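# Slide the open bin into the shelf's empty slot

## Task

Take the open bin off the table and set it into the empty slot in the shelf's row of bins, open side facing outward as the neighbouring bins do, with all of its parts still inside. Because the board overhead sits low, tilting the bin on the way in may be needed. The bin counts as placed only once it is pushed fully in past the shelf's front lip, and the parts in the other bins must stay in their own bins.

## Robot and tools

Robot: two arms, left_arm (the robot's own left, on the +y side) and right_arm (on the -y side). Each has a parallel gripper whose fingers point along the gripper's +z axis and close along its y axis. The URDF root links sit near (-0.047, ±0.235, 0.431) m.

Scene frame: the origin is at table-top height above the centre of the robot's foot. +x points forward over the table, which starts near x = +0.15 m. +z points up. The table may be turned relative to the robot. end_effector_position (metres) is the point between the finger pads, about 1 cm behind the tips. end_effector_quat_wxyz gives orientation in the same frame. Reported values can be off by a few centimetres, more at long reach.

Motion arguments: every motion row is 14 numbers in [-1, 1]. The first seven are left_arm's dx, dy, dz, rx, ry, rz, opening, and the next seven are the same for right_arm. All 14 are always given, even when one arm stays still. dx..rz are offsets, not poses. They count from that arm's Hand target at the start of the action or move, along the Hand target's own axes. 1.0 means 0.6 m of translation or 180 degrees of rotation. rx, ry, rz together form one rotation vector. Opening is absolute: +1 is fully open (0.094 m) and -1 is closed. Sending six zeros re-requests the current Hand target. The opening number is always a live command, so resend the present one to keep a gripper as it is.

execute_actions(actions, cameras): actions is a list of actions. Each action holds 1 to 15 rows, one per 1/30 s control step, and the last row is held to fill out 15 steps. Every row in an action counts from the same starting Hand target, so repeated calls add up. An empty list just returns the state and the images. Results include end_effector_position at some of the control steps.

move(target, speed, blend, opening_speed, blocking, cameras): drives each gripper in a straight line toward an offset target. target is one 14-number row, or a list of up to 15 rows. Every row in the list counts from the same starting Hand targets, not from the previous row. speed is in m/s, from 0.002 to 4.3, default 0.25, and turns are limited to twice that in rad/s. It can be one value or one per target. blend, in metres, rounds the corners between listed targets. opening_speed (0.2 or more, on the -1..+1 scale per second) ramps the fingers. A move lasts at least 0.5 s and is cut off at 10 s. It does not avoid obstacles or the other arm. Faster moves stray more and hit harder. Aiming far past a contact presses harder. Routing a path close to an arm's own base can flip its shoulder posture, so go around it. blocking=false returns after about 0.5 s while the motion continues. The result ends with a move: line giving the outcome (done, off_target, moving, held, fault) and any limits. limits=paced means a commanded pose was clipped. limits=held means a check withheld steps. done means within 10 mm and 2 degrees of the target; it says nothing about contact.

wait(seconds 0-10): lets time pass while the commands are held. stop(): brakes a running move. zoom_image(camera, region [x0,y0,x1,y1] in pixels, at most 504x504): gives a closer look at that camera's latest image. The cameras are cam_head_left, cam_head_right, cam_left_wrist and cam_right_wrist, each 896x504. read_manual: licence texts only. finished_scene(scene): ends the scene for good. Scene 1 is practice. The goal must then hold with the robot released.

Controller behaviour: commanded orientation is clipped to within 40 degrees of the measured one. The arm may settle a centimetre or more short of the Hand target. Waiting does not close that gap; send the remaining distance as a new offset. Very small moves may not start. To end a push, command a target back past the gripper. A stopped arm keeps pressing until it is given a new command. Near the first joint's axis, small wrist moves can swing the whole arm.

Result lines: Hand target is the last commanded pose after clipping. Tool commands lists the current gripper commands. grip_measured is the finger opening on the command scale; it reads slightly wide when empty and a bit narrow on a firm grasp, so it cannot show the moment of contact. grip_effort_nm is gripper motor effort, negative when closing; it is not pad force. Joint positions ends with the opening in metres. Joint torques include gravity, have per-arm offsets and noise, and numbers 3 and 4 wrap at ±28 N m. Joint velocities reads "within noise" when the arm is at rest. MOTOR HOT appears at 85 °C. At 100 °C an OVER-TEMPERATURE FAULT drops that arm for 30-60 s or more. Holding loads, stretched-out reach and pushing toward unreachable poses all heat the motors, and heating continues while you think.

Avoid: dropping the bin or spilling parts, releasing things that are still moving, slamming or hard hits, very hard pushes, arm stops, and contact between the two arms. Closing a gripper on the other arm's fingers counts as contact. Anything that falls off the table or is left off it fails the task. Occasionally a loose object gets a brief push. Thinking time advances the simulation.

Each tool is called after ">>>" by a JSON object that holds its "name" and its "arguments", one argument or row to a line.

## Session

>>> {"name": "execute_actions", "arguments": {
  "actions": []
}}

Scene clock: 0.00 s.
left_arm: end_effector_position=(+0.4548, +0.2428, +0.3939) grip_measured=+1.000 grip_effort_nm=n/a end_effector_quat_wxyz=(+0.187, +0.767, +0.562, -0.245) | right_arm: end_effector_position=(+0.7034, -0.0586, +0.3439) grip_measured=+1.000 grip_effort_nm=n/a end_effector_quat_wxyz=(+0.250, -0.407, +0.873, +0.102)
Joint positions: left_arm=[0.824 1.736 1.265 -1.094 0.328 2.037 0.094] | right_arm=[-0.492 2.158 1.72 -0.524 -0.028 -0.749 0.094]
Joint velocities: within noise
Joint torques (N m): no reading
Heat: left arm: hottest waist 33 °C; right arm: hottest waist 33 °C.
Hand target: left_arm +0.4636, +0.2451, +0.3986; +0.192, +0.769, +0.562, -0.237 | right_arm +0.7137, -0.0593, +0.3540; +0.261, -0.405, +0.871, +0.099
Tool commands: left_gripper/opening=+1.0 right_gripper/opening=+1.0
camera_calibration:
cam_left_wrist: T_world_to_cam=[[-0.957829, 0.287155, -0.0102375, 0.370457], [0.287321, 0.957544, -0.0235613, -0.34717], [0.00303715, -0.0255092, -0.99967, 0.522971], [0, 0, 0, 1]] pos_world=[0.452996, 0.239392, 0.518411]
cam_right_wrist: T_world_to_cam=[[0.758872, -0.651051, 0.0156894, -0.576813], [-0.650307, -0.756276, 0.0717529, 0.394528], [-0.0348492, -0.0646542, -0.997299, 0.485937], [0, 0, 0, 1]] pos_world=[0.711225, -0.0457448, 0.465366]

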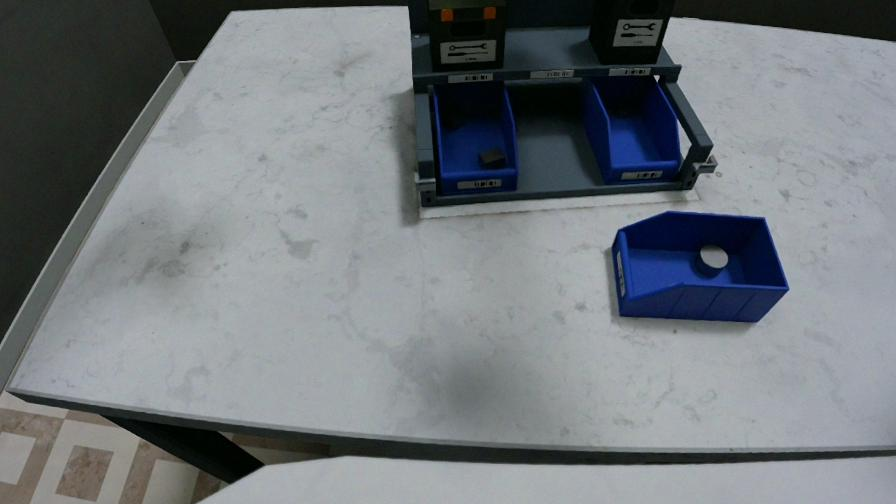

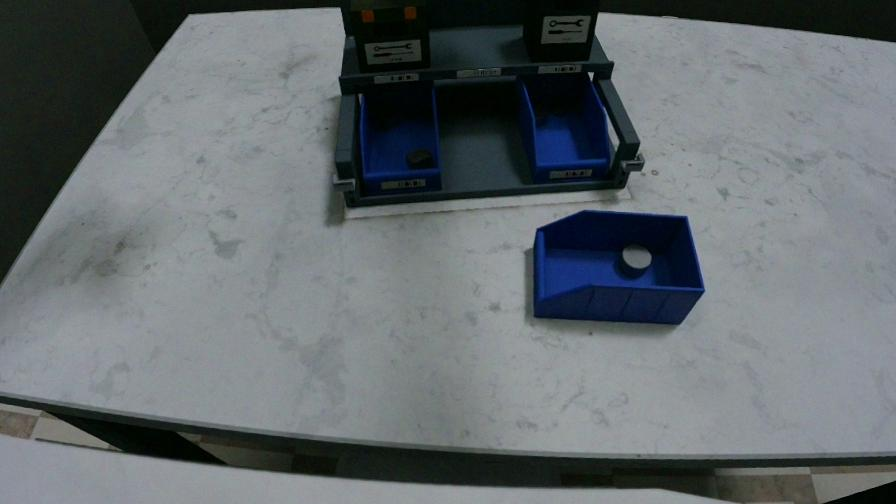

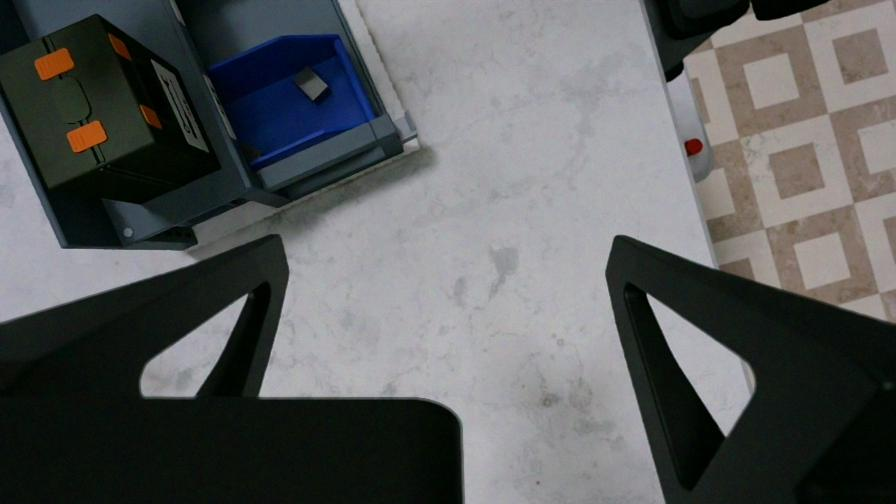

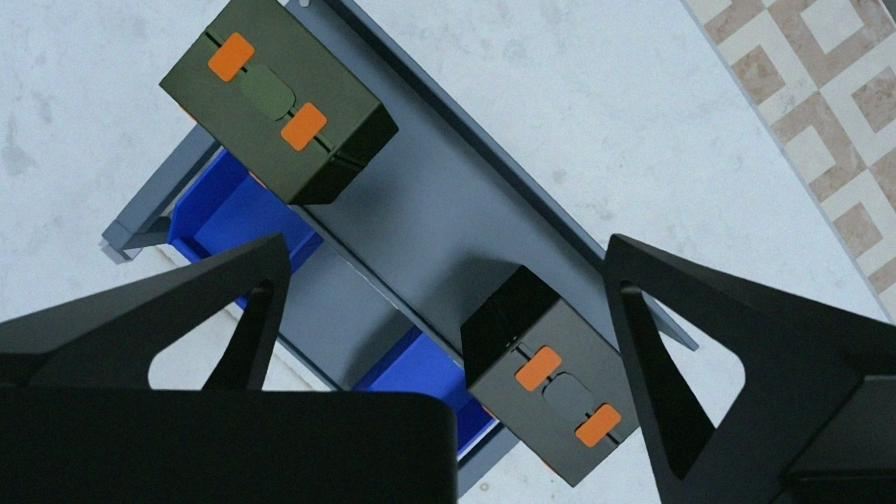

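>>> {"name": "move", "arguments": {
  "target": [
    [-0.06,0.016,0.14,-0.0431,-0.0127,-0.0730,0.0, 0.8131,0.1233,-0.5201,0,0,0,1],
    [-0.2793,0.0757,0.6597,-0.0431,-0.0127,-0.0730,0.0, 0.8131,0.1233,-0.5201,0,0,0,1]
  ],
  "speed": [0.4,0.3],
  "blend": [0.05,0]
}}

Scene clock: 13.70 s.
left_arm: end_effector_position=(+0.3952, -0.1127, +0.1745) grip_measured=+0.002 grip_effort_nm=-0.095 end_effector_quat_wxyz=(+0.218, +0.684, +0.654, -0.238) | right_arm: end_effector_position=(+0.2729, -0.4380, +0.3478) grip_measured=+1.000 grip_effort_nm=-0.037 end_effector_quat_wxyz=(+0.258, -0.403, +0.871, +0.109)
Joint positions: left_arm=[0.28 2.372 1.22 -0.099 0.275 1.212 0.047] | right_arm=[-1.512 1.39 0.659 -0.523 -0.546 -1.684 0.094]
Joint velocities: within noise
Joint torques (N m): left_arm=[-7.77 -14.45 4.62 1.02 0.45 -0.24] | right_arm=[-0.91 -9.99 5.42 -0.59 -0.51 -0.04]
Heat: left arm: hottest waist 33 °C; right arm: hottest shoulder 36 °C.
Hand target: left_arm +0.4057, -0.1200, +0.1748; +0.226, +0.680, +0.657, -0.234 | right_arm +0.2793, -0.4495, +0.3532; +0.262, -0.405, +0.871, +0.099
Off the commanded pose: left_arm 0.013 m, 1 deg | right_arm 0.014 m, 1 deg.
move: off_target (left_arm, right_arm)
camera_calibration:
cam_left_wrist: T_world_to_cam=[[-0.999158, 0.0378046, 0.0159119, 0.396721], [0.0369161, 0.99792, -0.0528474, 0.113677], [-0.0178767, -0.0522156, -0.998476, 0.299844], [0, 0, 0, 1]] pos_world=[0.39755, -0.112782, 0.299082]
cam_right_wrist: T_world_to_cam=[[0.75573, -0.654825, 0.00874868, -0.495597], [-0.654372, -0.754544, 0.0496006, -0.162976], [-0.0258785, -0.0432096, -0.998731, 0.457732], [0, 0, 0, 1]] pos_world=[0.279736, -0.427723, 0.46957]

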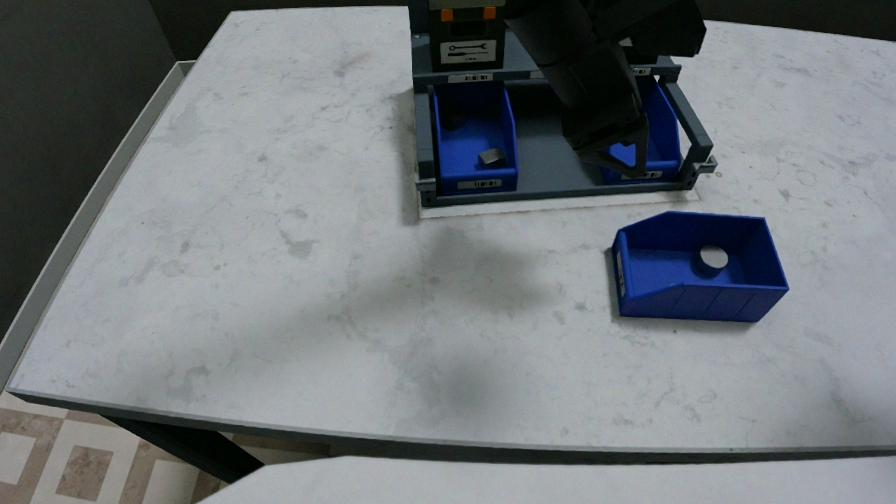

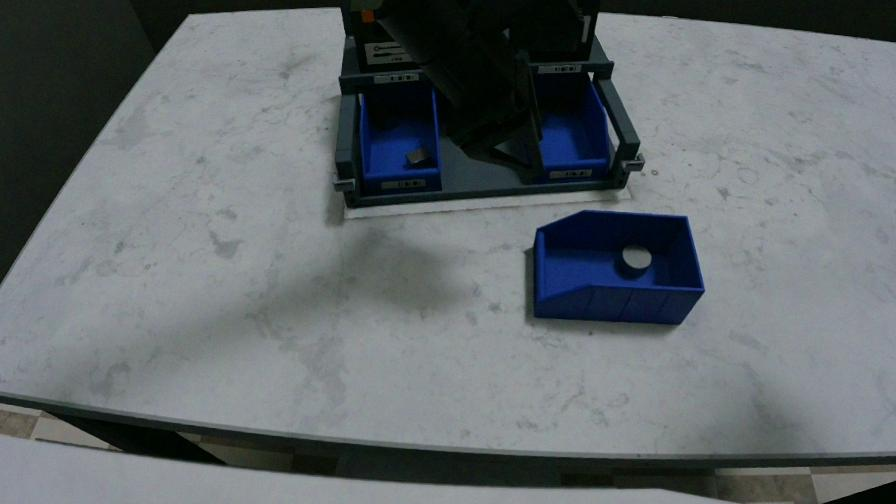

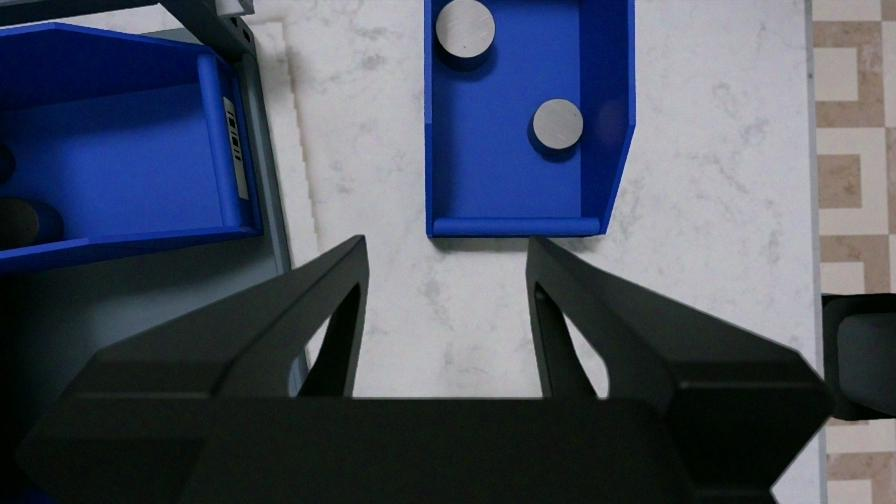

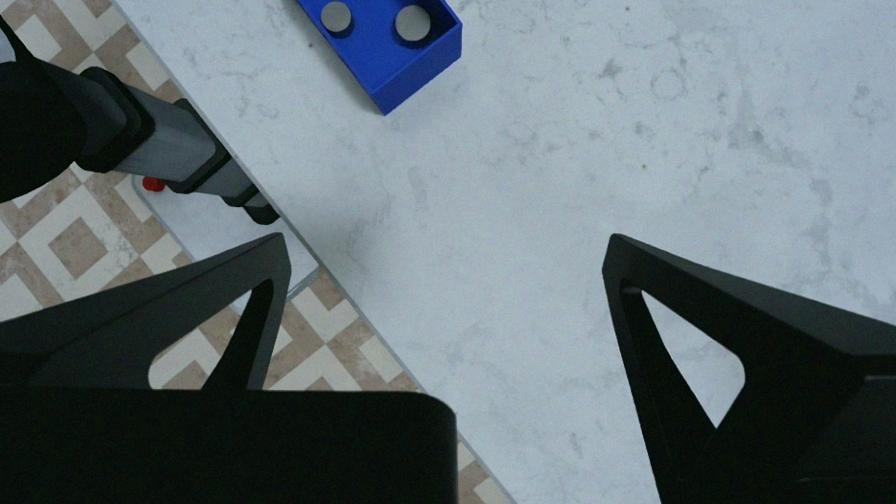

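>>> {"name": "zoom_image", "arguments": {
  "camera": "cam_right_wrist",
  "region": [280, 0, 480, 130]
}}

>>> {"name": "zoom_image", "arguments": {
  "camera": "cam_left_wrist",
  "region": [0, 0, 448, 300]
}}

>>> {"name": "zoom_image", "arguments": {
  "camera": "cam_head_left",
  "region": [400, 50, 730, 230]
}}

Scaled by 2.520.

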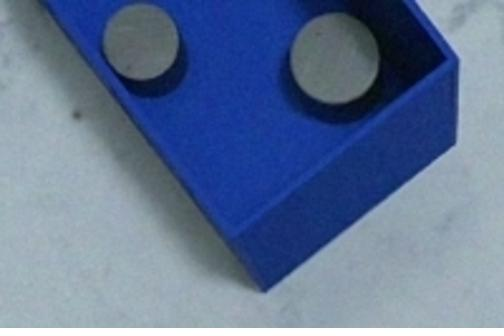

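Scaled by 1.125.

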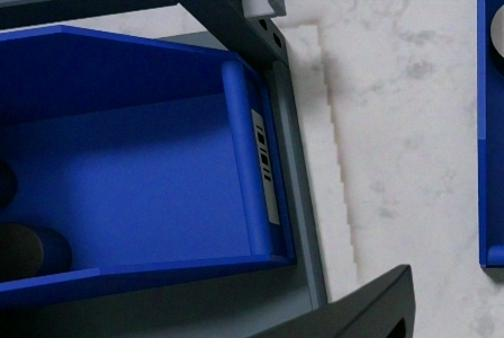

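Scaled by 1.527.

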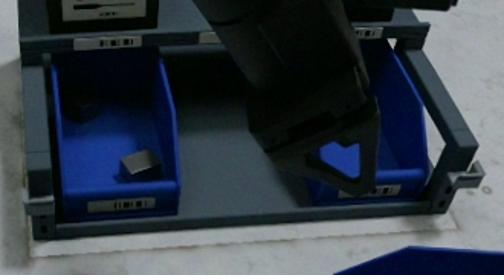

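>>> {"name": "move", "arguments": {
  "target": [-0.0348,0.0147,0.1898,0,0,0,0.0, 0,0,0,0,0,0,1],
  "speed": 0.15,
  "cameras": ["cam_left_wrist"]
}}

Scene clock: 22.47 s.
left_arm: end_effector_position=(+0.4088, -0.1947, +0.0971) grip_measured=+0.002 grip_effort_nm=-0.095 end_effector_quat_wxyz=(+0.223, +0.680, +0.658, -0.234) | right_arm: end_effector_position=(+0.2729, -0.4380, +0.3478) grip_measured=+1.000 grip_effort_nm=-0.042 end_effector_quat_wxyz=(+0.258, -0.403, +0.871, +0.109)
Joint positions: left_arm=[0.21 2.648 1.51 -0.078 0.248 1.135 0.047] | right_arm=[-1.512 1.39 0.659 -0.523 -0.546 -1.685 0.094]
Joint velocities: within noise
Joint torques (N m): left_arm=[-9.29 -15.74 5.16 0.55 0.43 -0.24] | right_arm=[-0.67 -10.34 5.29 -0.58 -0.53 -0.07]
Heat: left arm: hottest waist 33 °C; right arm: hottest shoulder 36 °C.
Hand target: left_arm +0.4114, -0.2068, +0.0977; +0.226, +0.680, +0.657, -0.234 | right_arm +0.2793, -0.4495, +0.3532; +0.262, -0.405, +0.871, +0.099
Off the commanded pose: left_arm 0.012 m, 0 deg | right_arm 0.014 m, 1 deg.
move: off_target (left_arm, right_arm)
camera_calibration:
cam_left_wrist: T_world_to_cam=[[-0.999709, 0.0234371, 0.00576408, 0.413194], [0.0230834, 0.998206, -0.0552393, 0.196907], [-0.00704839, -0.0550901, -0.998457, 0.213518], [0, 0, 0, 1]] pos_world=[0.410033, -0.194476, 0.221683]
Images, in order (width x height): cam_left_wrist 896x504.

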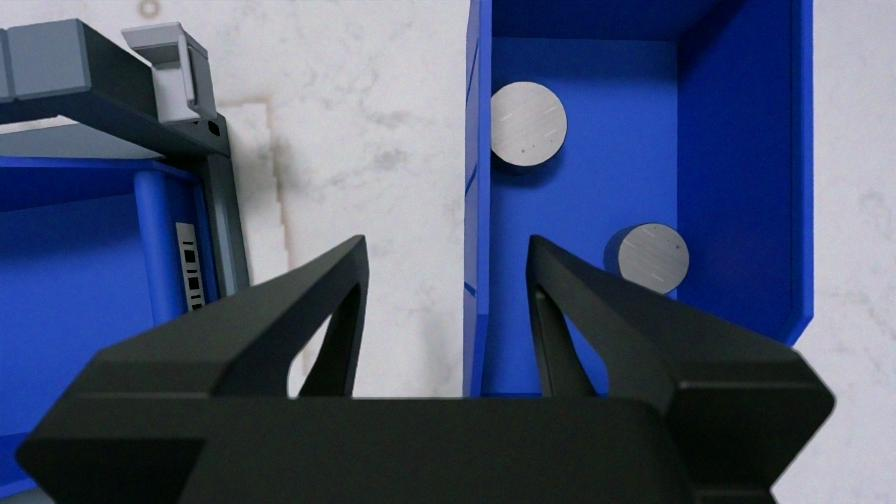

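>>> {"name": "move", "arguments": {
  "target": [
    [-0.0112,-0.0172,0.0575,0,0,0,0.0, 0,0,0,0,0,0,1],
    [-0.0112,-0.0172,0.0575,0,0,0,-1.0, 0,0,0,0,0,0,1]
  ],
  "speed": 0.08,
  "opening_speed": 0.5,
  "cameras": ["cam_left_wrist"]
}}

Scene clock: 30.57 s.
left_arm: end_effector_position=(+0.3967, -0.2209, +0.0728) grip_measured=-0.931 grip_effort_nm=-0.989 end_effector_quat_wxyz=(+0.218, +0.681, +0.658, -0.234) | right_arm: end_effector_position=(+0.2729, -0.4380, +0.3478) grip_measured=+1.000 grip_effort_nm=-0.037 end_effector_quat_wxyz=(+0.258, -0.403, +0.871, +0.109)
Joint positions: left_arm=[0.177 2.731 1.585 -0.074 0.233 1.103 0.003] | right_arm=[-1.512 1.39 0.659 -0.523 -0.546 -1.685 0.094]
Joint velocities: within noise
Joint torques (N m): left_arm=[-9.29 -16.15 4.93 0.99 0.56 -0.23] | right_arm=[-0.73 -10.29 5.42 -0.58 -0.52 -0.04]
Heat: left arm: hottest waist 33 °C; right arm: hottest shoulder 35 °C.
Hand target: left_arm +0.4002, -0.2330, +0.0748; +0.226, +0.680, +0.657, -0.234 | right_arm +0.2793, -0.4495, +0.3532; +0.262, -0.405, +0.871, +0.099
Off the commanded pose: left_arm 0.013 m, 1 deg | right_arm 0.014 m, 1 deg.
move: off_target (left_arm, right_arm); target 2's new opening was sent with left_arm's hand 0.015 m and 1 deg from that target
camera_calibration:
cam_left_wrist: T_world_to_cam=[[-0.999561, 0.0267167, 0.0128335, 0.401955], [0.0260715, 0.998504, -0.0480561, 0.22044], [-0.0140982, -0.0477004, -0.998762, 0.192189], [0, 0, 0, 1]] pos_world=[0.39874, -0.221682, 0.197386]
Images, in order (width x height): cam_left_wrist 896x504.

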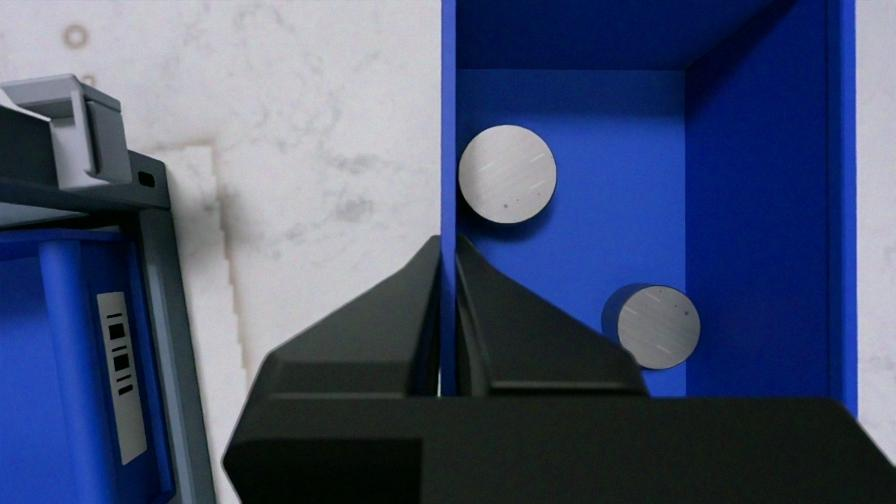

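>>> {"name": "move", "arguments": {
  "target": [
    [-0.0807,0,-0.1168,0,0,0,-1.0, 0,0,0,0,0,0,1],
    [0.1933,-0.0155,-0.3017,-0.3195,0.0205,-0.4479,-1.0, 0,0,0,0,0,0,1]
  ],
  "speed": [0.1,0.3],
  "blend": [0.02,0]
}}

Scene clock: 40.17 s.
left_arm: end_effector_position=(+0.3764, -0.0276, +0.1273) grip_measured=-0.933 grip_effort_nm=-1.028 end_effector_quat_wxyz=(+0.265, -0.035, +0.963, +0.028) | right_arm: end_effector_position=(+0.2729, -0.4380, +0.3478) grip_measured=+1.000 grip_effort_nm=-0.032 end_effector_quat_wxyz=(+0.258, -0.403, +0.871, +0.109)
Joint positions: left_arm=[0.148 2.507 1.019 0.494 -0.653 -0.364 0.003] | right_arm=[-1.512 1.39 0.659 -0.523 -0.546 -1.685 0.094]
Joint velocities: within noise
Joint torques (N m): left_arm=[-6.53 -16.32 1.52 1.16 -0.32 -0.32] | right_arm=[-0.79 -10.17 5.34 -0.57 -0.5 -0.03]
Heat: left arm: hottest waist 33 °C; right arm: hottest shoulder 35 °C.
Hand target: left_arm +0.3977, -0.0300, +0.1460; +0.283, -0.059, +0.957, +0.018 | right_arm +0.2794, -0.4495, +0.3532; +0.262, -0.405, +0.871, +0.099
Off the commanded pose: left_arm 0.029 m, 4 deg | right_arm 0.014 m, 1 deg.
move: off_target (left_arm, right_arm)
camera_calibration:
cam_left_wrist: T_world_to_cam=[[0.0930239, -0.995056, -0.03478, -0.0575922], [-0.993396, -0.0951118, 0.0641768, 0.36968], [-0.0671675, 0.0285804, -0.997332, 0.277446], [0, 0, 0, 1]] pos_world=[0.391231, -0.030076, 0.250978]
cam_right_wrist: T_world_to_cam=[[0.755921, -0.654601, 0.00894913, -0.495573], [-0.654159, -0.754733, 0.0495517, -0.163158], [-0.0256824, -0.0433113, -0.998731, 0.457631], [0, 0, 0, 1]] pos_world=[0.279636, -0.427723, 0.469571]

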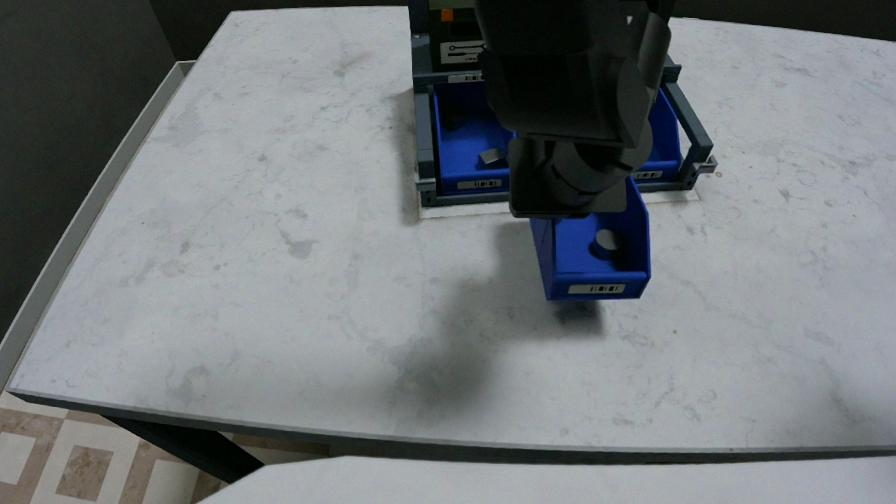

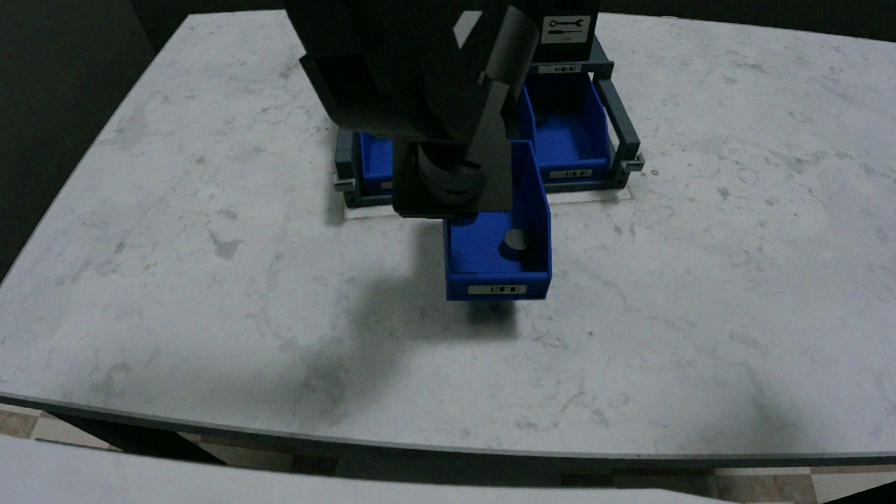

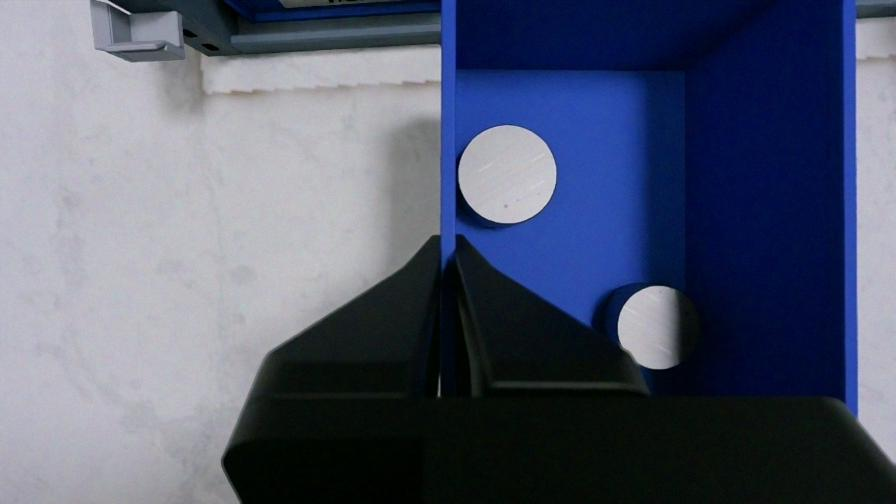

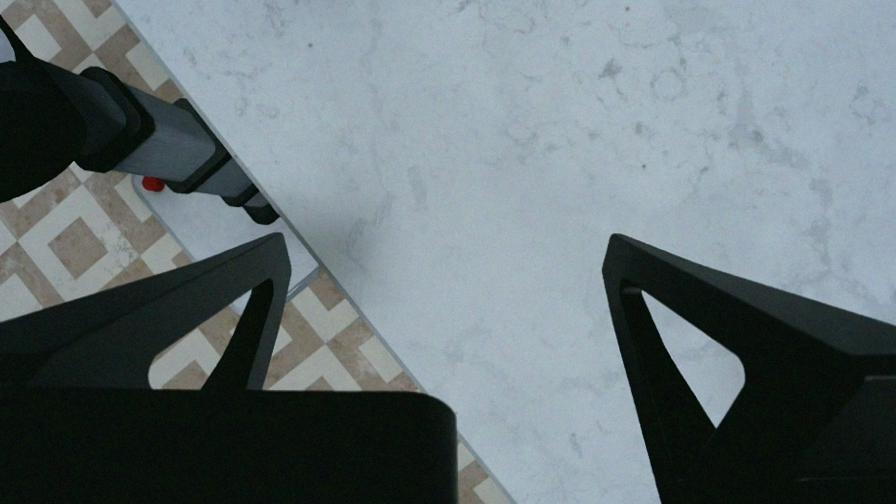

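>>> {"name": "move", "arguments": {
  "target": [-0.0922,-0.0092,0.0698,0.0007,0.0082,-0.0194,-1.0, 0,0,0,0,0,0,1],
  "speed": 0.08,
  "cameras": ["cam_head_left","cam_head_right","cam_left_wrist"]
}}

>>> {"name": "zoom_image", "arguments": {
  "camera": "cam_head_right",
  "region": [400, 40, 620, 260]
}}

Scene clock: 60.90 s.
left_arm: end_effector_position=(+0.4284, -0.0252, +0.1234) grip_measured=-0.933 grip_effort_nm=-1.023 end_effector_quat_wxyz=(+0.247, -0.055, +0.967, +0.022) | right_arm: end_effector_position=(+0.2729, -0.4380, +0.3478) grip_measured=+1.000 grip_effort_nm=-0.037 end_effector_quat_wxyz=(+0.258, -0.403, +0.871, +0.109)
Joint positions: left_arm=[0.211 2.489 1.138 0.351 -0.604 -0.366 0.003] | right_arm=[-1.512 1.39 0.659 -0.523 -0.546 -1.685 0.094]
Joint velocities: within noise
Joint torques (N m): left_arm=[-5.77 -16.73 4.64 1.11 0.05 -0.31] | right_arm=[-0.73 -10.11 5.24 -0.58 -0.5 -0.07]
Heat: left arm: hottest waist 33 °C; right arm: hottest shoulder 35 °C.
Hand target: left_arm +0.4671, -0.0268, +0.1410; +0.272, -0.088, +0.958, +0.007 | right_arm +0.2794, -0.4495, +0.3532; +0.262, -0.405, +0.871, +0.099
Off the commanded pose: left_arm 0.042 m, 5 deg | right_arm 0.014 m, 1 deg.
move: off_target (left_arm, right_arm)
camera_calibration:
cam_left_wrist: T_world_to_cam=[[0.128512, -0.991599, -0.0146712, -0.077818], [-0.986233, -0.129341, 0.103033, 0.413185], [-0.104065, 0.00122835, -0.99457, 0.291694], [0, 0, 0, 1]] pos_world=[0.447852, -0.024081, 0.246397]
Images, in order (width x height): cam_head_left 896x504, cam_head_right 896x504, cam_left_wrist 896x504.

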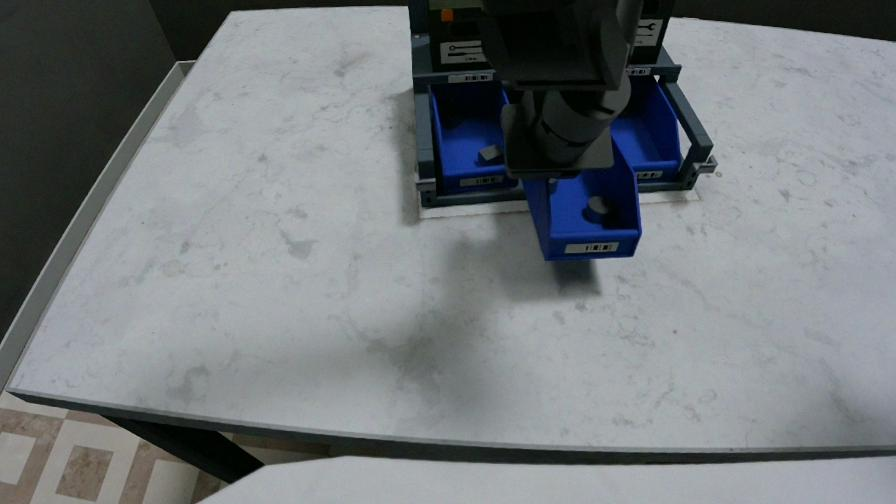

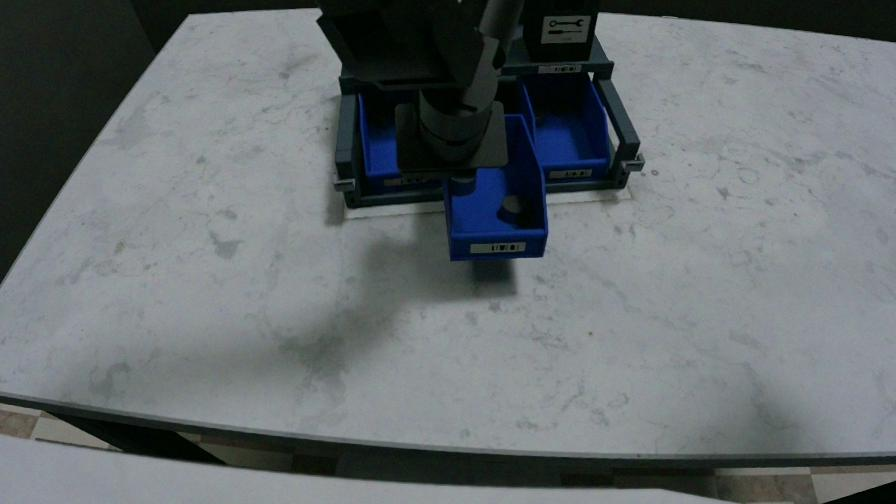

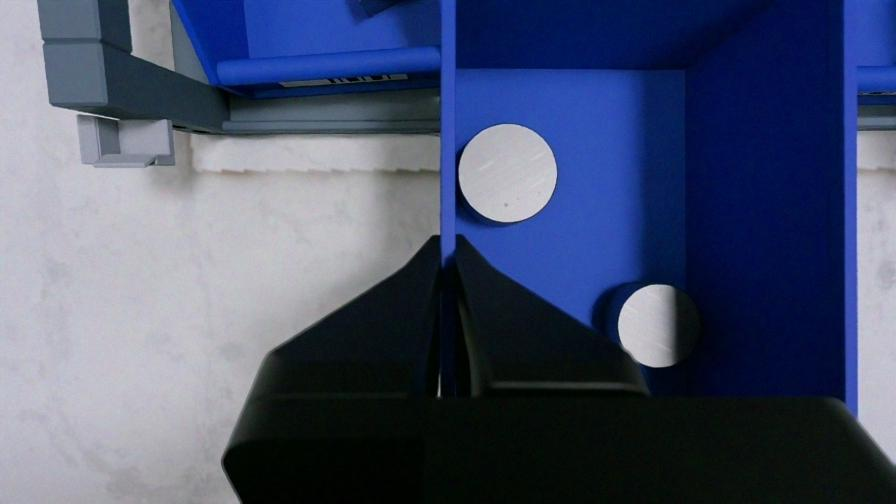

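Scaled by 2.291.

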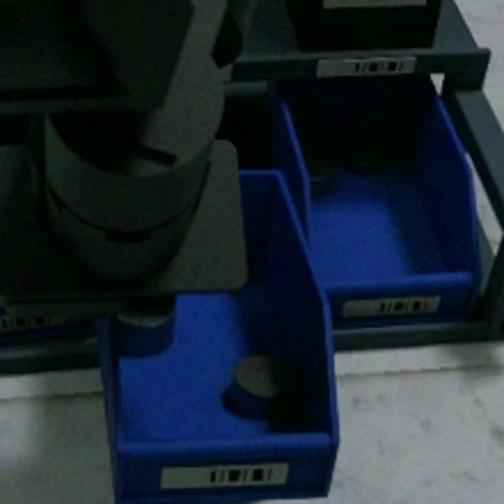

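>>> {"name": "zoom_image", "arguments": {
  "camera": "cam_head_left",
  "region": [480, 60, 700, 280]
}}

>>> {"name": "zoom_image", "arguments": {
  "camera": "cam_left_wrist",
  "region": [660, 0, 896, 200]
}}

Scaled by 2.291.

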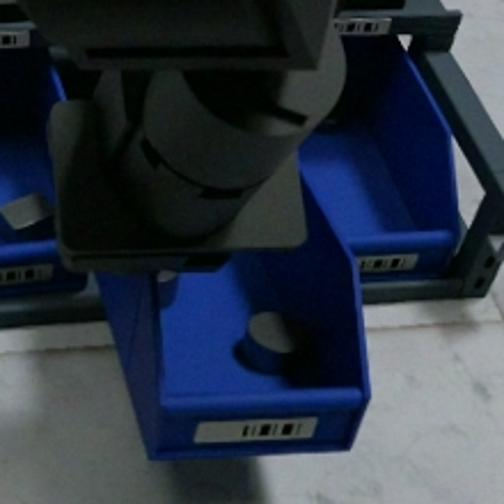

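Scaled by 2.136.

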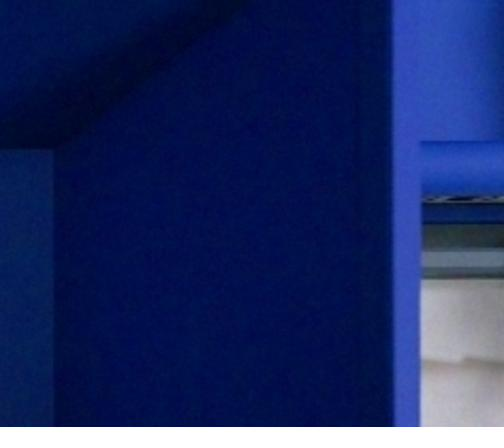

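>>> {"name": "move", "arguments": {
  "target": [
    [0.0023,-0.0240,-0.0043,0,0,0,-1.0, 0,0,0,0,0,0,1],
    [-0.0615,-0.0270,0.0350,0,0,0,-1.0, 0,0,0,0,0,0,1]
  ],
  "speed": 0.06,
  "cameras": ["cam_head_left","cam_head_right","cam_left_wrist"]
}}

>>> {"name": "zoom_image", "arguments": {
  "camera": "cam_head_right",
  "region": [400, 40, 620, 260]
}}

Scene clock: 69.77 s.
left_arm: end_effector_position=(+0.4355, -0.0292, +0.1256) grip_measured=-0.933 grip_effort_nm=-1.028 end_effector_quat_wxyz=(+0.226, -0.048, +0.972, +0.031) | right_arm: end_effector_position=(+0.2729, -0.4380, +0.3478) grip_measured=+1.000 grip_effort_nm=-0.042 end_effector_quat_wxyz=(+0.258, -0.403, +0.871, +0.109)
Joint positions: left_arm=[0.209 2.478 1.181 0.24 -0.606 -0.381 0.003] | right_arm=[-1.512 1.39 0.659 -0.523 -0.546 -1.685 0.094]
Joint velocities: within noise
Joint torques (N m): left_arm=[-4.25 -16.56 8.95 1.74 0.52 0.07] | right_arm=[-0.73 -10.11 5.37 -0.55 -0.51 -0.05]
Heat: left arm: hottest shoulder 34 °C; right arm: hottest shoulder 35 °C.
Hand target: left_arm +0.5118, -0.0354, +0.1430; +0.272, -0.088, +0.958, +0.007 | right_arm +0.2794, -0.4495, +0.3532; +0.262, -0.405, +0.871, +0.099
Off the commanded pose: left_arm 0.078 m, 8 deg | right_arm 0.014 m, 1 deg.
move: off_target (left_arm, right_arm)
camera_calibration:
cam_left_wrist: T_world_to_cam=[[0.119598, -0.992035, -0.0395368, -0.0756195], [-0.981709, -0.124107, 0.144374, 0.412421], [-0.148131, 0.0215468, -0.988733, 0.313696], [0, 0, 0, 1]] pos_world=[0.46039, -0.030592, 0.247629]
Images, in order (width x height): cam_head_left 896x504, cam_head_right 896x504, cam_left_wrist 896x504.

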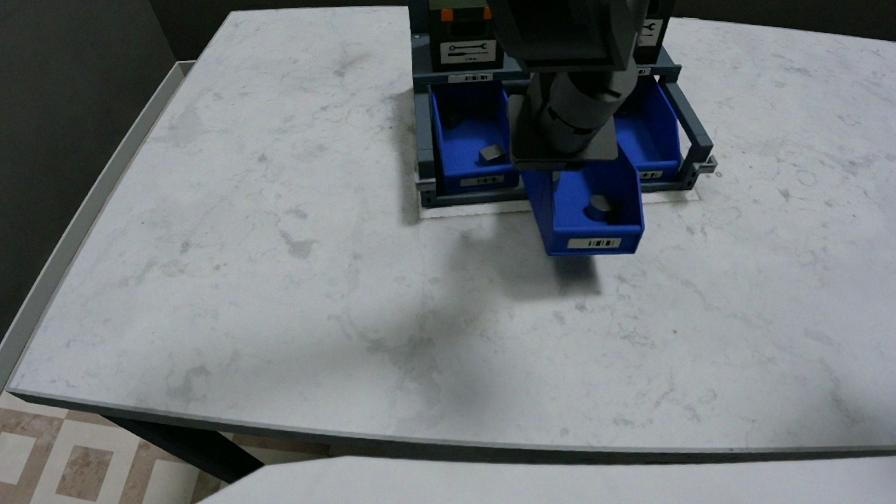

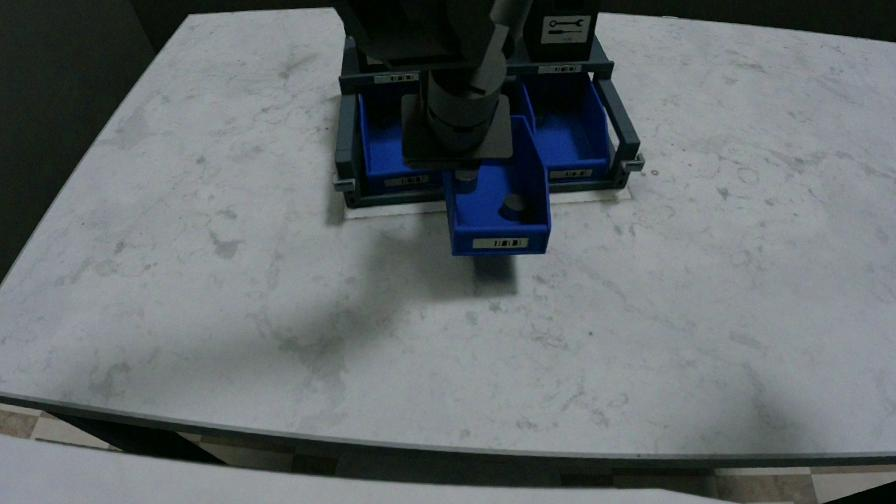

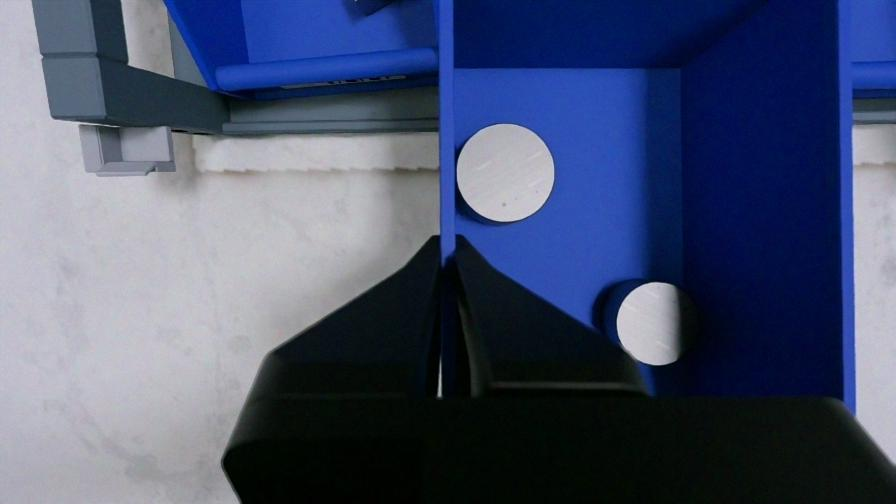

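Scaled by 2.291.

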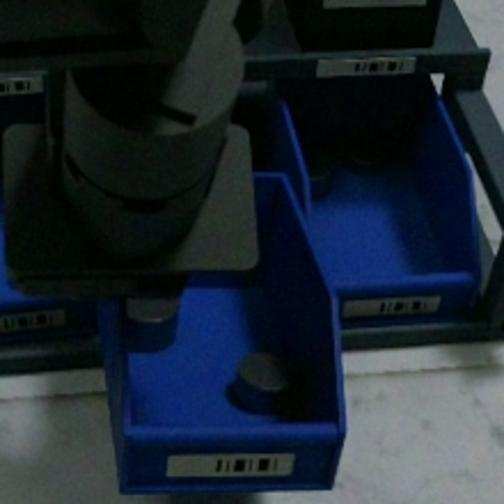

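>>> {"name": "move", "arguments": {
  "target": [0.1342,-0.0102,-0.0918,0,0,0,-1.0, 0,0,0,0,0,0,1],
  "speed": 0.12,
  "cameras": ["cam_head_left","cam_head_right","cam_left_wrist"]
}}

>>> {"name": "zoom_image", "arguments": {
  "camera": "cam_head_right",
  "region": [400, 40, 620, 260]
}}

>>> {"name": "zoom_image", "arguments": {
  "camera": "cam_left_wrist",
  "region": [100, 0, 500, 200]
}}

Scene clock: 73.47 s.
left_arm: end_effector_position=(+0.4090, -0.0457, +0.1351) grip_measured=-0.933 grip_effort_nm=-1.023 end_effector_quat_wxyz=(+0.254, -0.076, +0.964, +0.022) | right_arm: end_effector_position=(+0.2729, -0.4380, +0.3478) grip_measured=+1.000 grip_effort_nm=-0.027 end_effector_quat_wxyz=(+0.258, -0.403, +0.871, +0.109)
Joint positions: left_arm=[0.145 2.486 1.122 0.334 -0.654 -0.47 0.003] | right_arm=[-1.512 1.39 0.659 -0.523 -0.546 -1.685 0.094]
Joint velocities: within noise
Joint torques (N m): left_arm=[-8.59 -15.38 2.25 1.85 -0.33 -0.32] | right_arm=[-0.85 -10.17 5.37 -0.66 -0.51 -0.05]
Heat: left arm: hottest shoulder 34 °C; right arm: hottest shoulder 35 °C.
Hand target: left_arm +0.4168, -0.0581, +0.1480; +0.271, -0.088, +0.958, +0.007 | right_arm +0.2794, -0.4495, +0.3532; +0.262, -0.405, +0.871, +0.099
Off the commanded pose: left_arm 0.020 m, 3 deg | right_arm 0.014 m, 1 deg.
move: off_target (left_arm, right_arm)
camera_calibration:
cam_left_wrist: T_world_to_cam=[[0.168976, -0.985615, -0.0033433, -0.113279], [-0.981717, -0.168607, 0.088337, 0.388609], [-0.08763, -0.0116446, -0.996085, 0.294243], [0, 0, 0, 1]] pos_world=[0.42643, -0.0427008, 0.258384]
Images, in order (width x height): cam_head_left 896x504, cam_head_right 896x504, cam_left_wrist 896x504.

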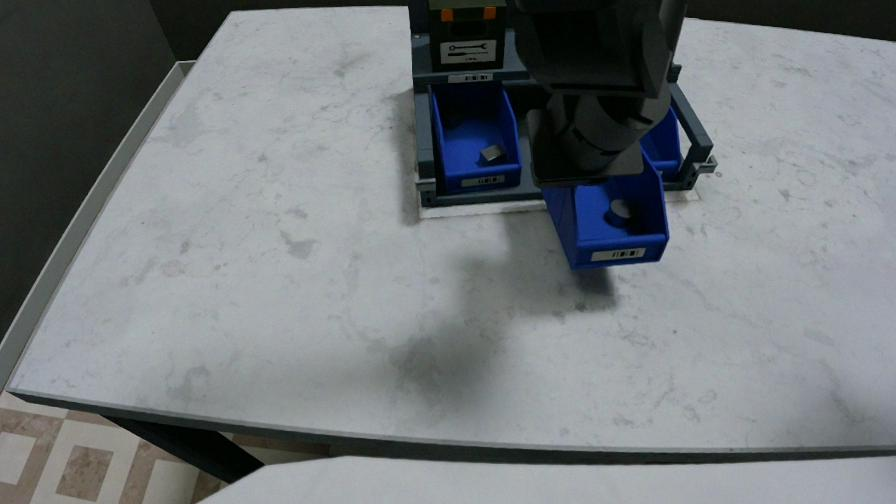

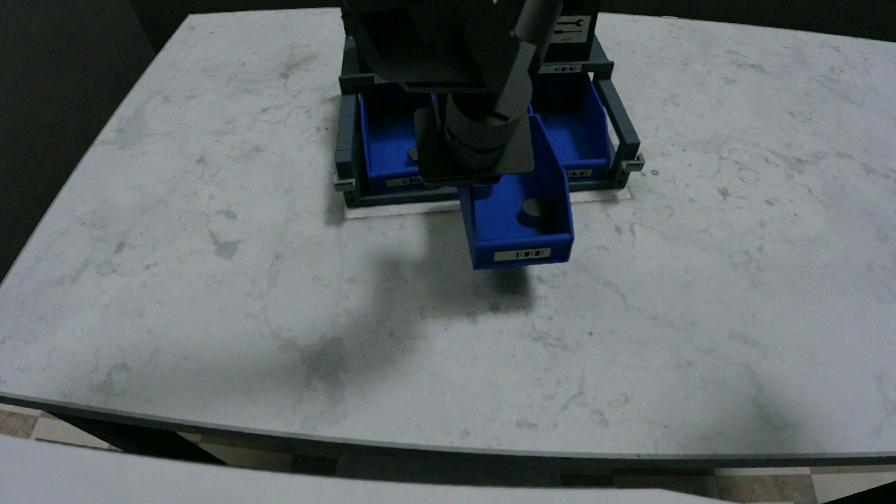

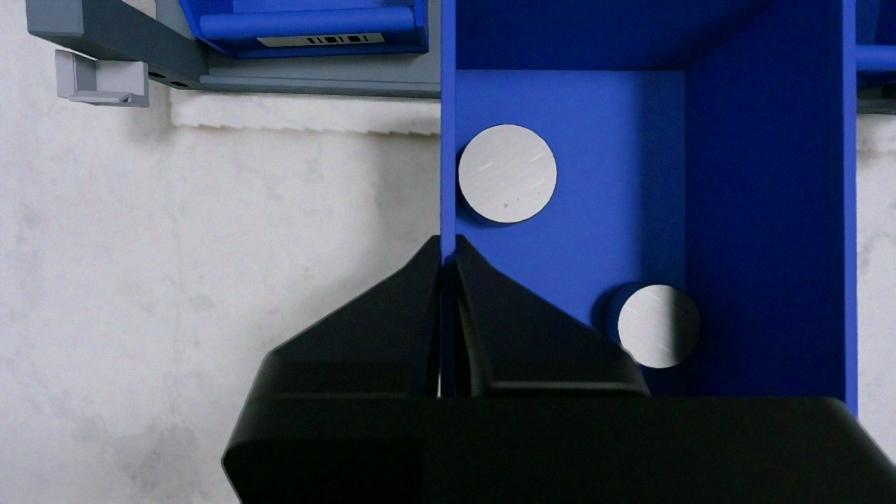

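Scaled by 2.291.

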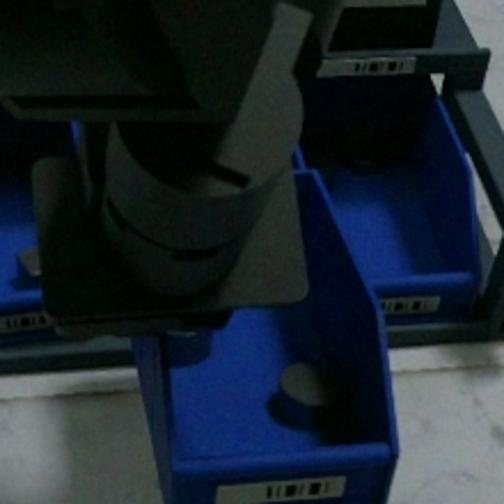

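Scaled by 1.260.

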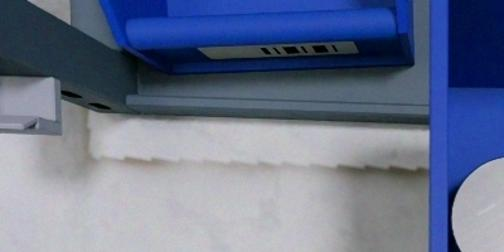

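>>> {"name": "zoom_image", "arguments": {
  "camera": "cam_head_left",
  "region": [400, 50, 700, 280]
}}

Scaled by 1.680.

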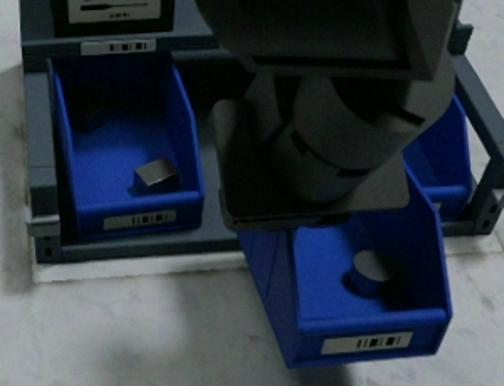

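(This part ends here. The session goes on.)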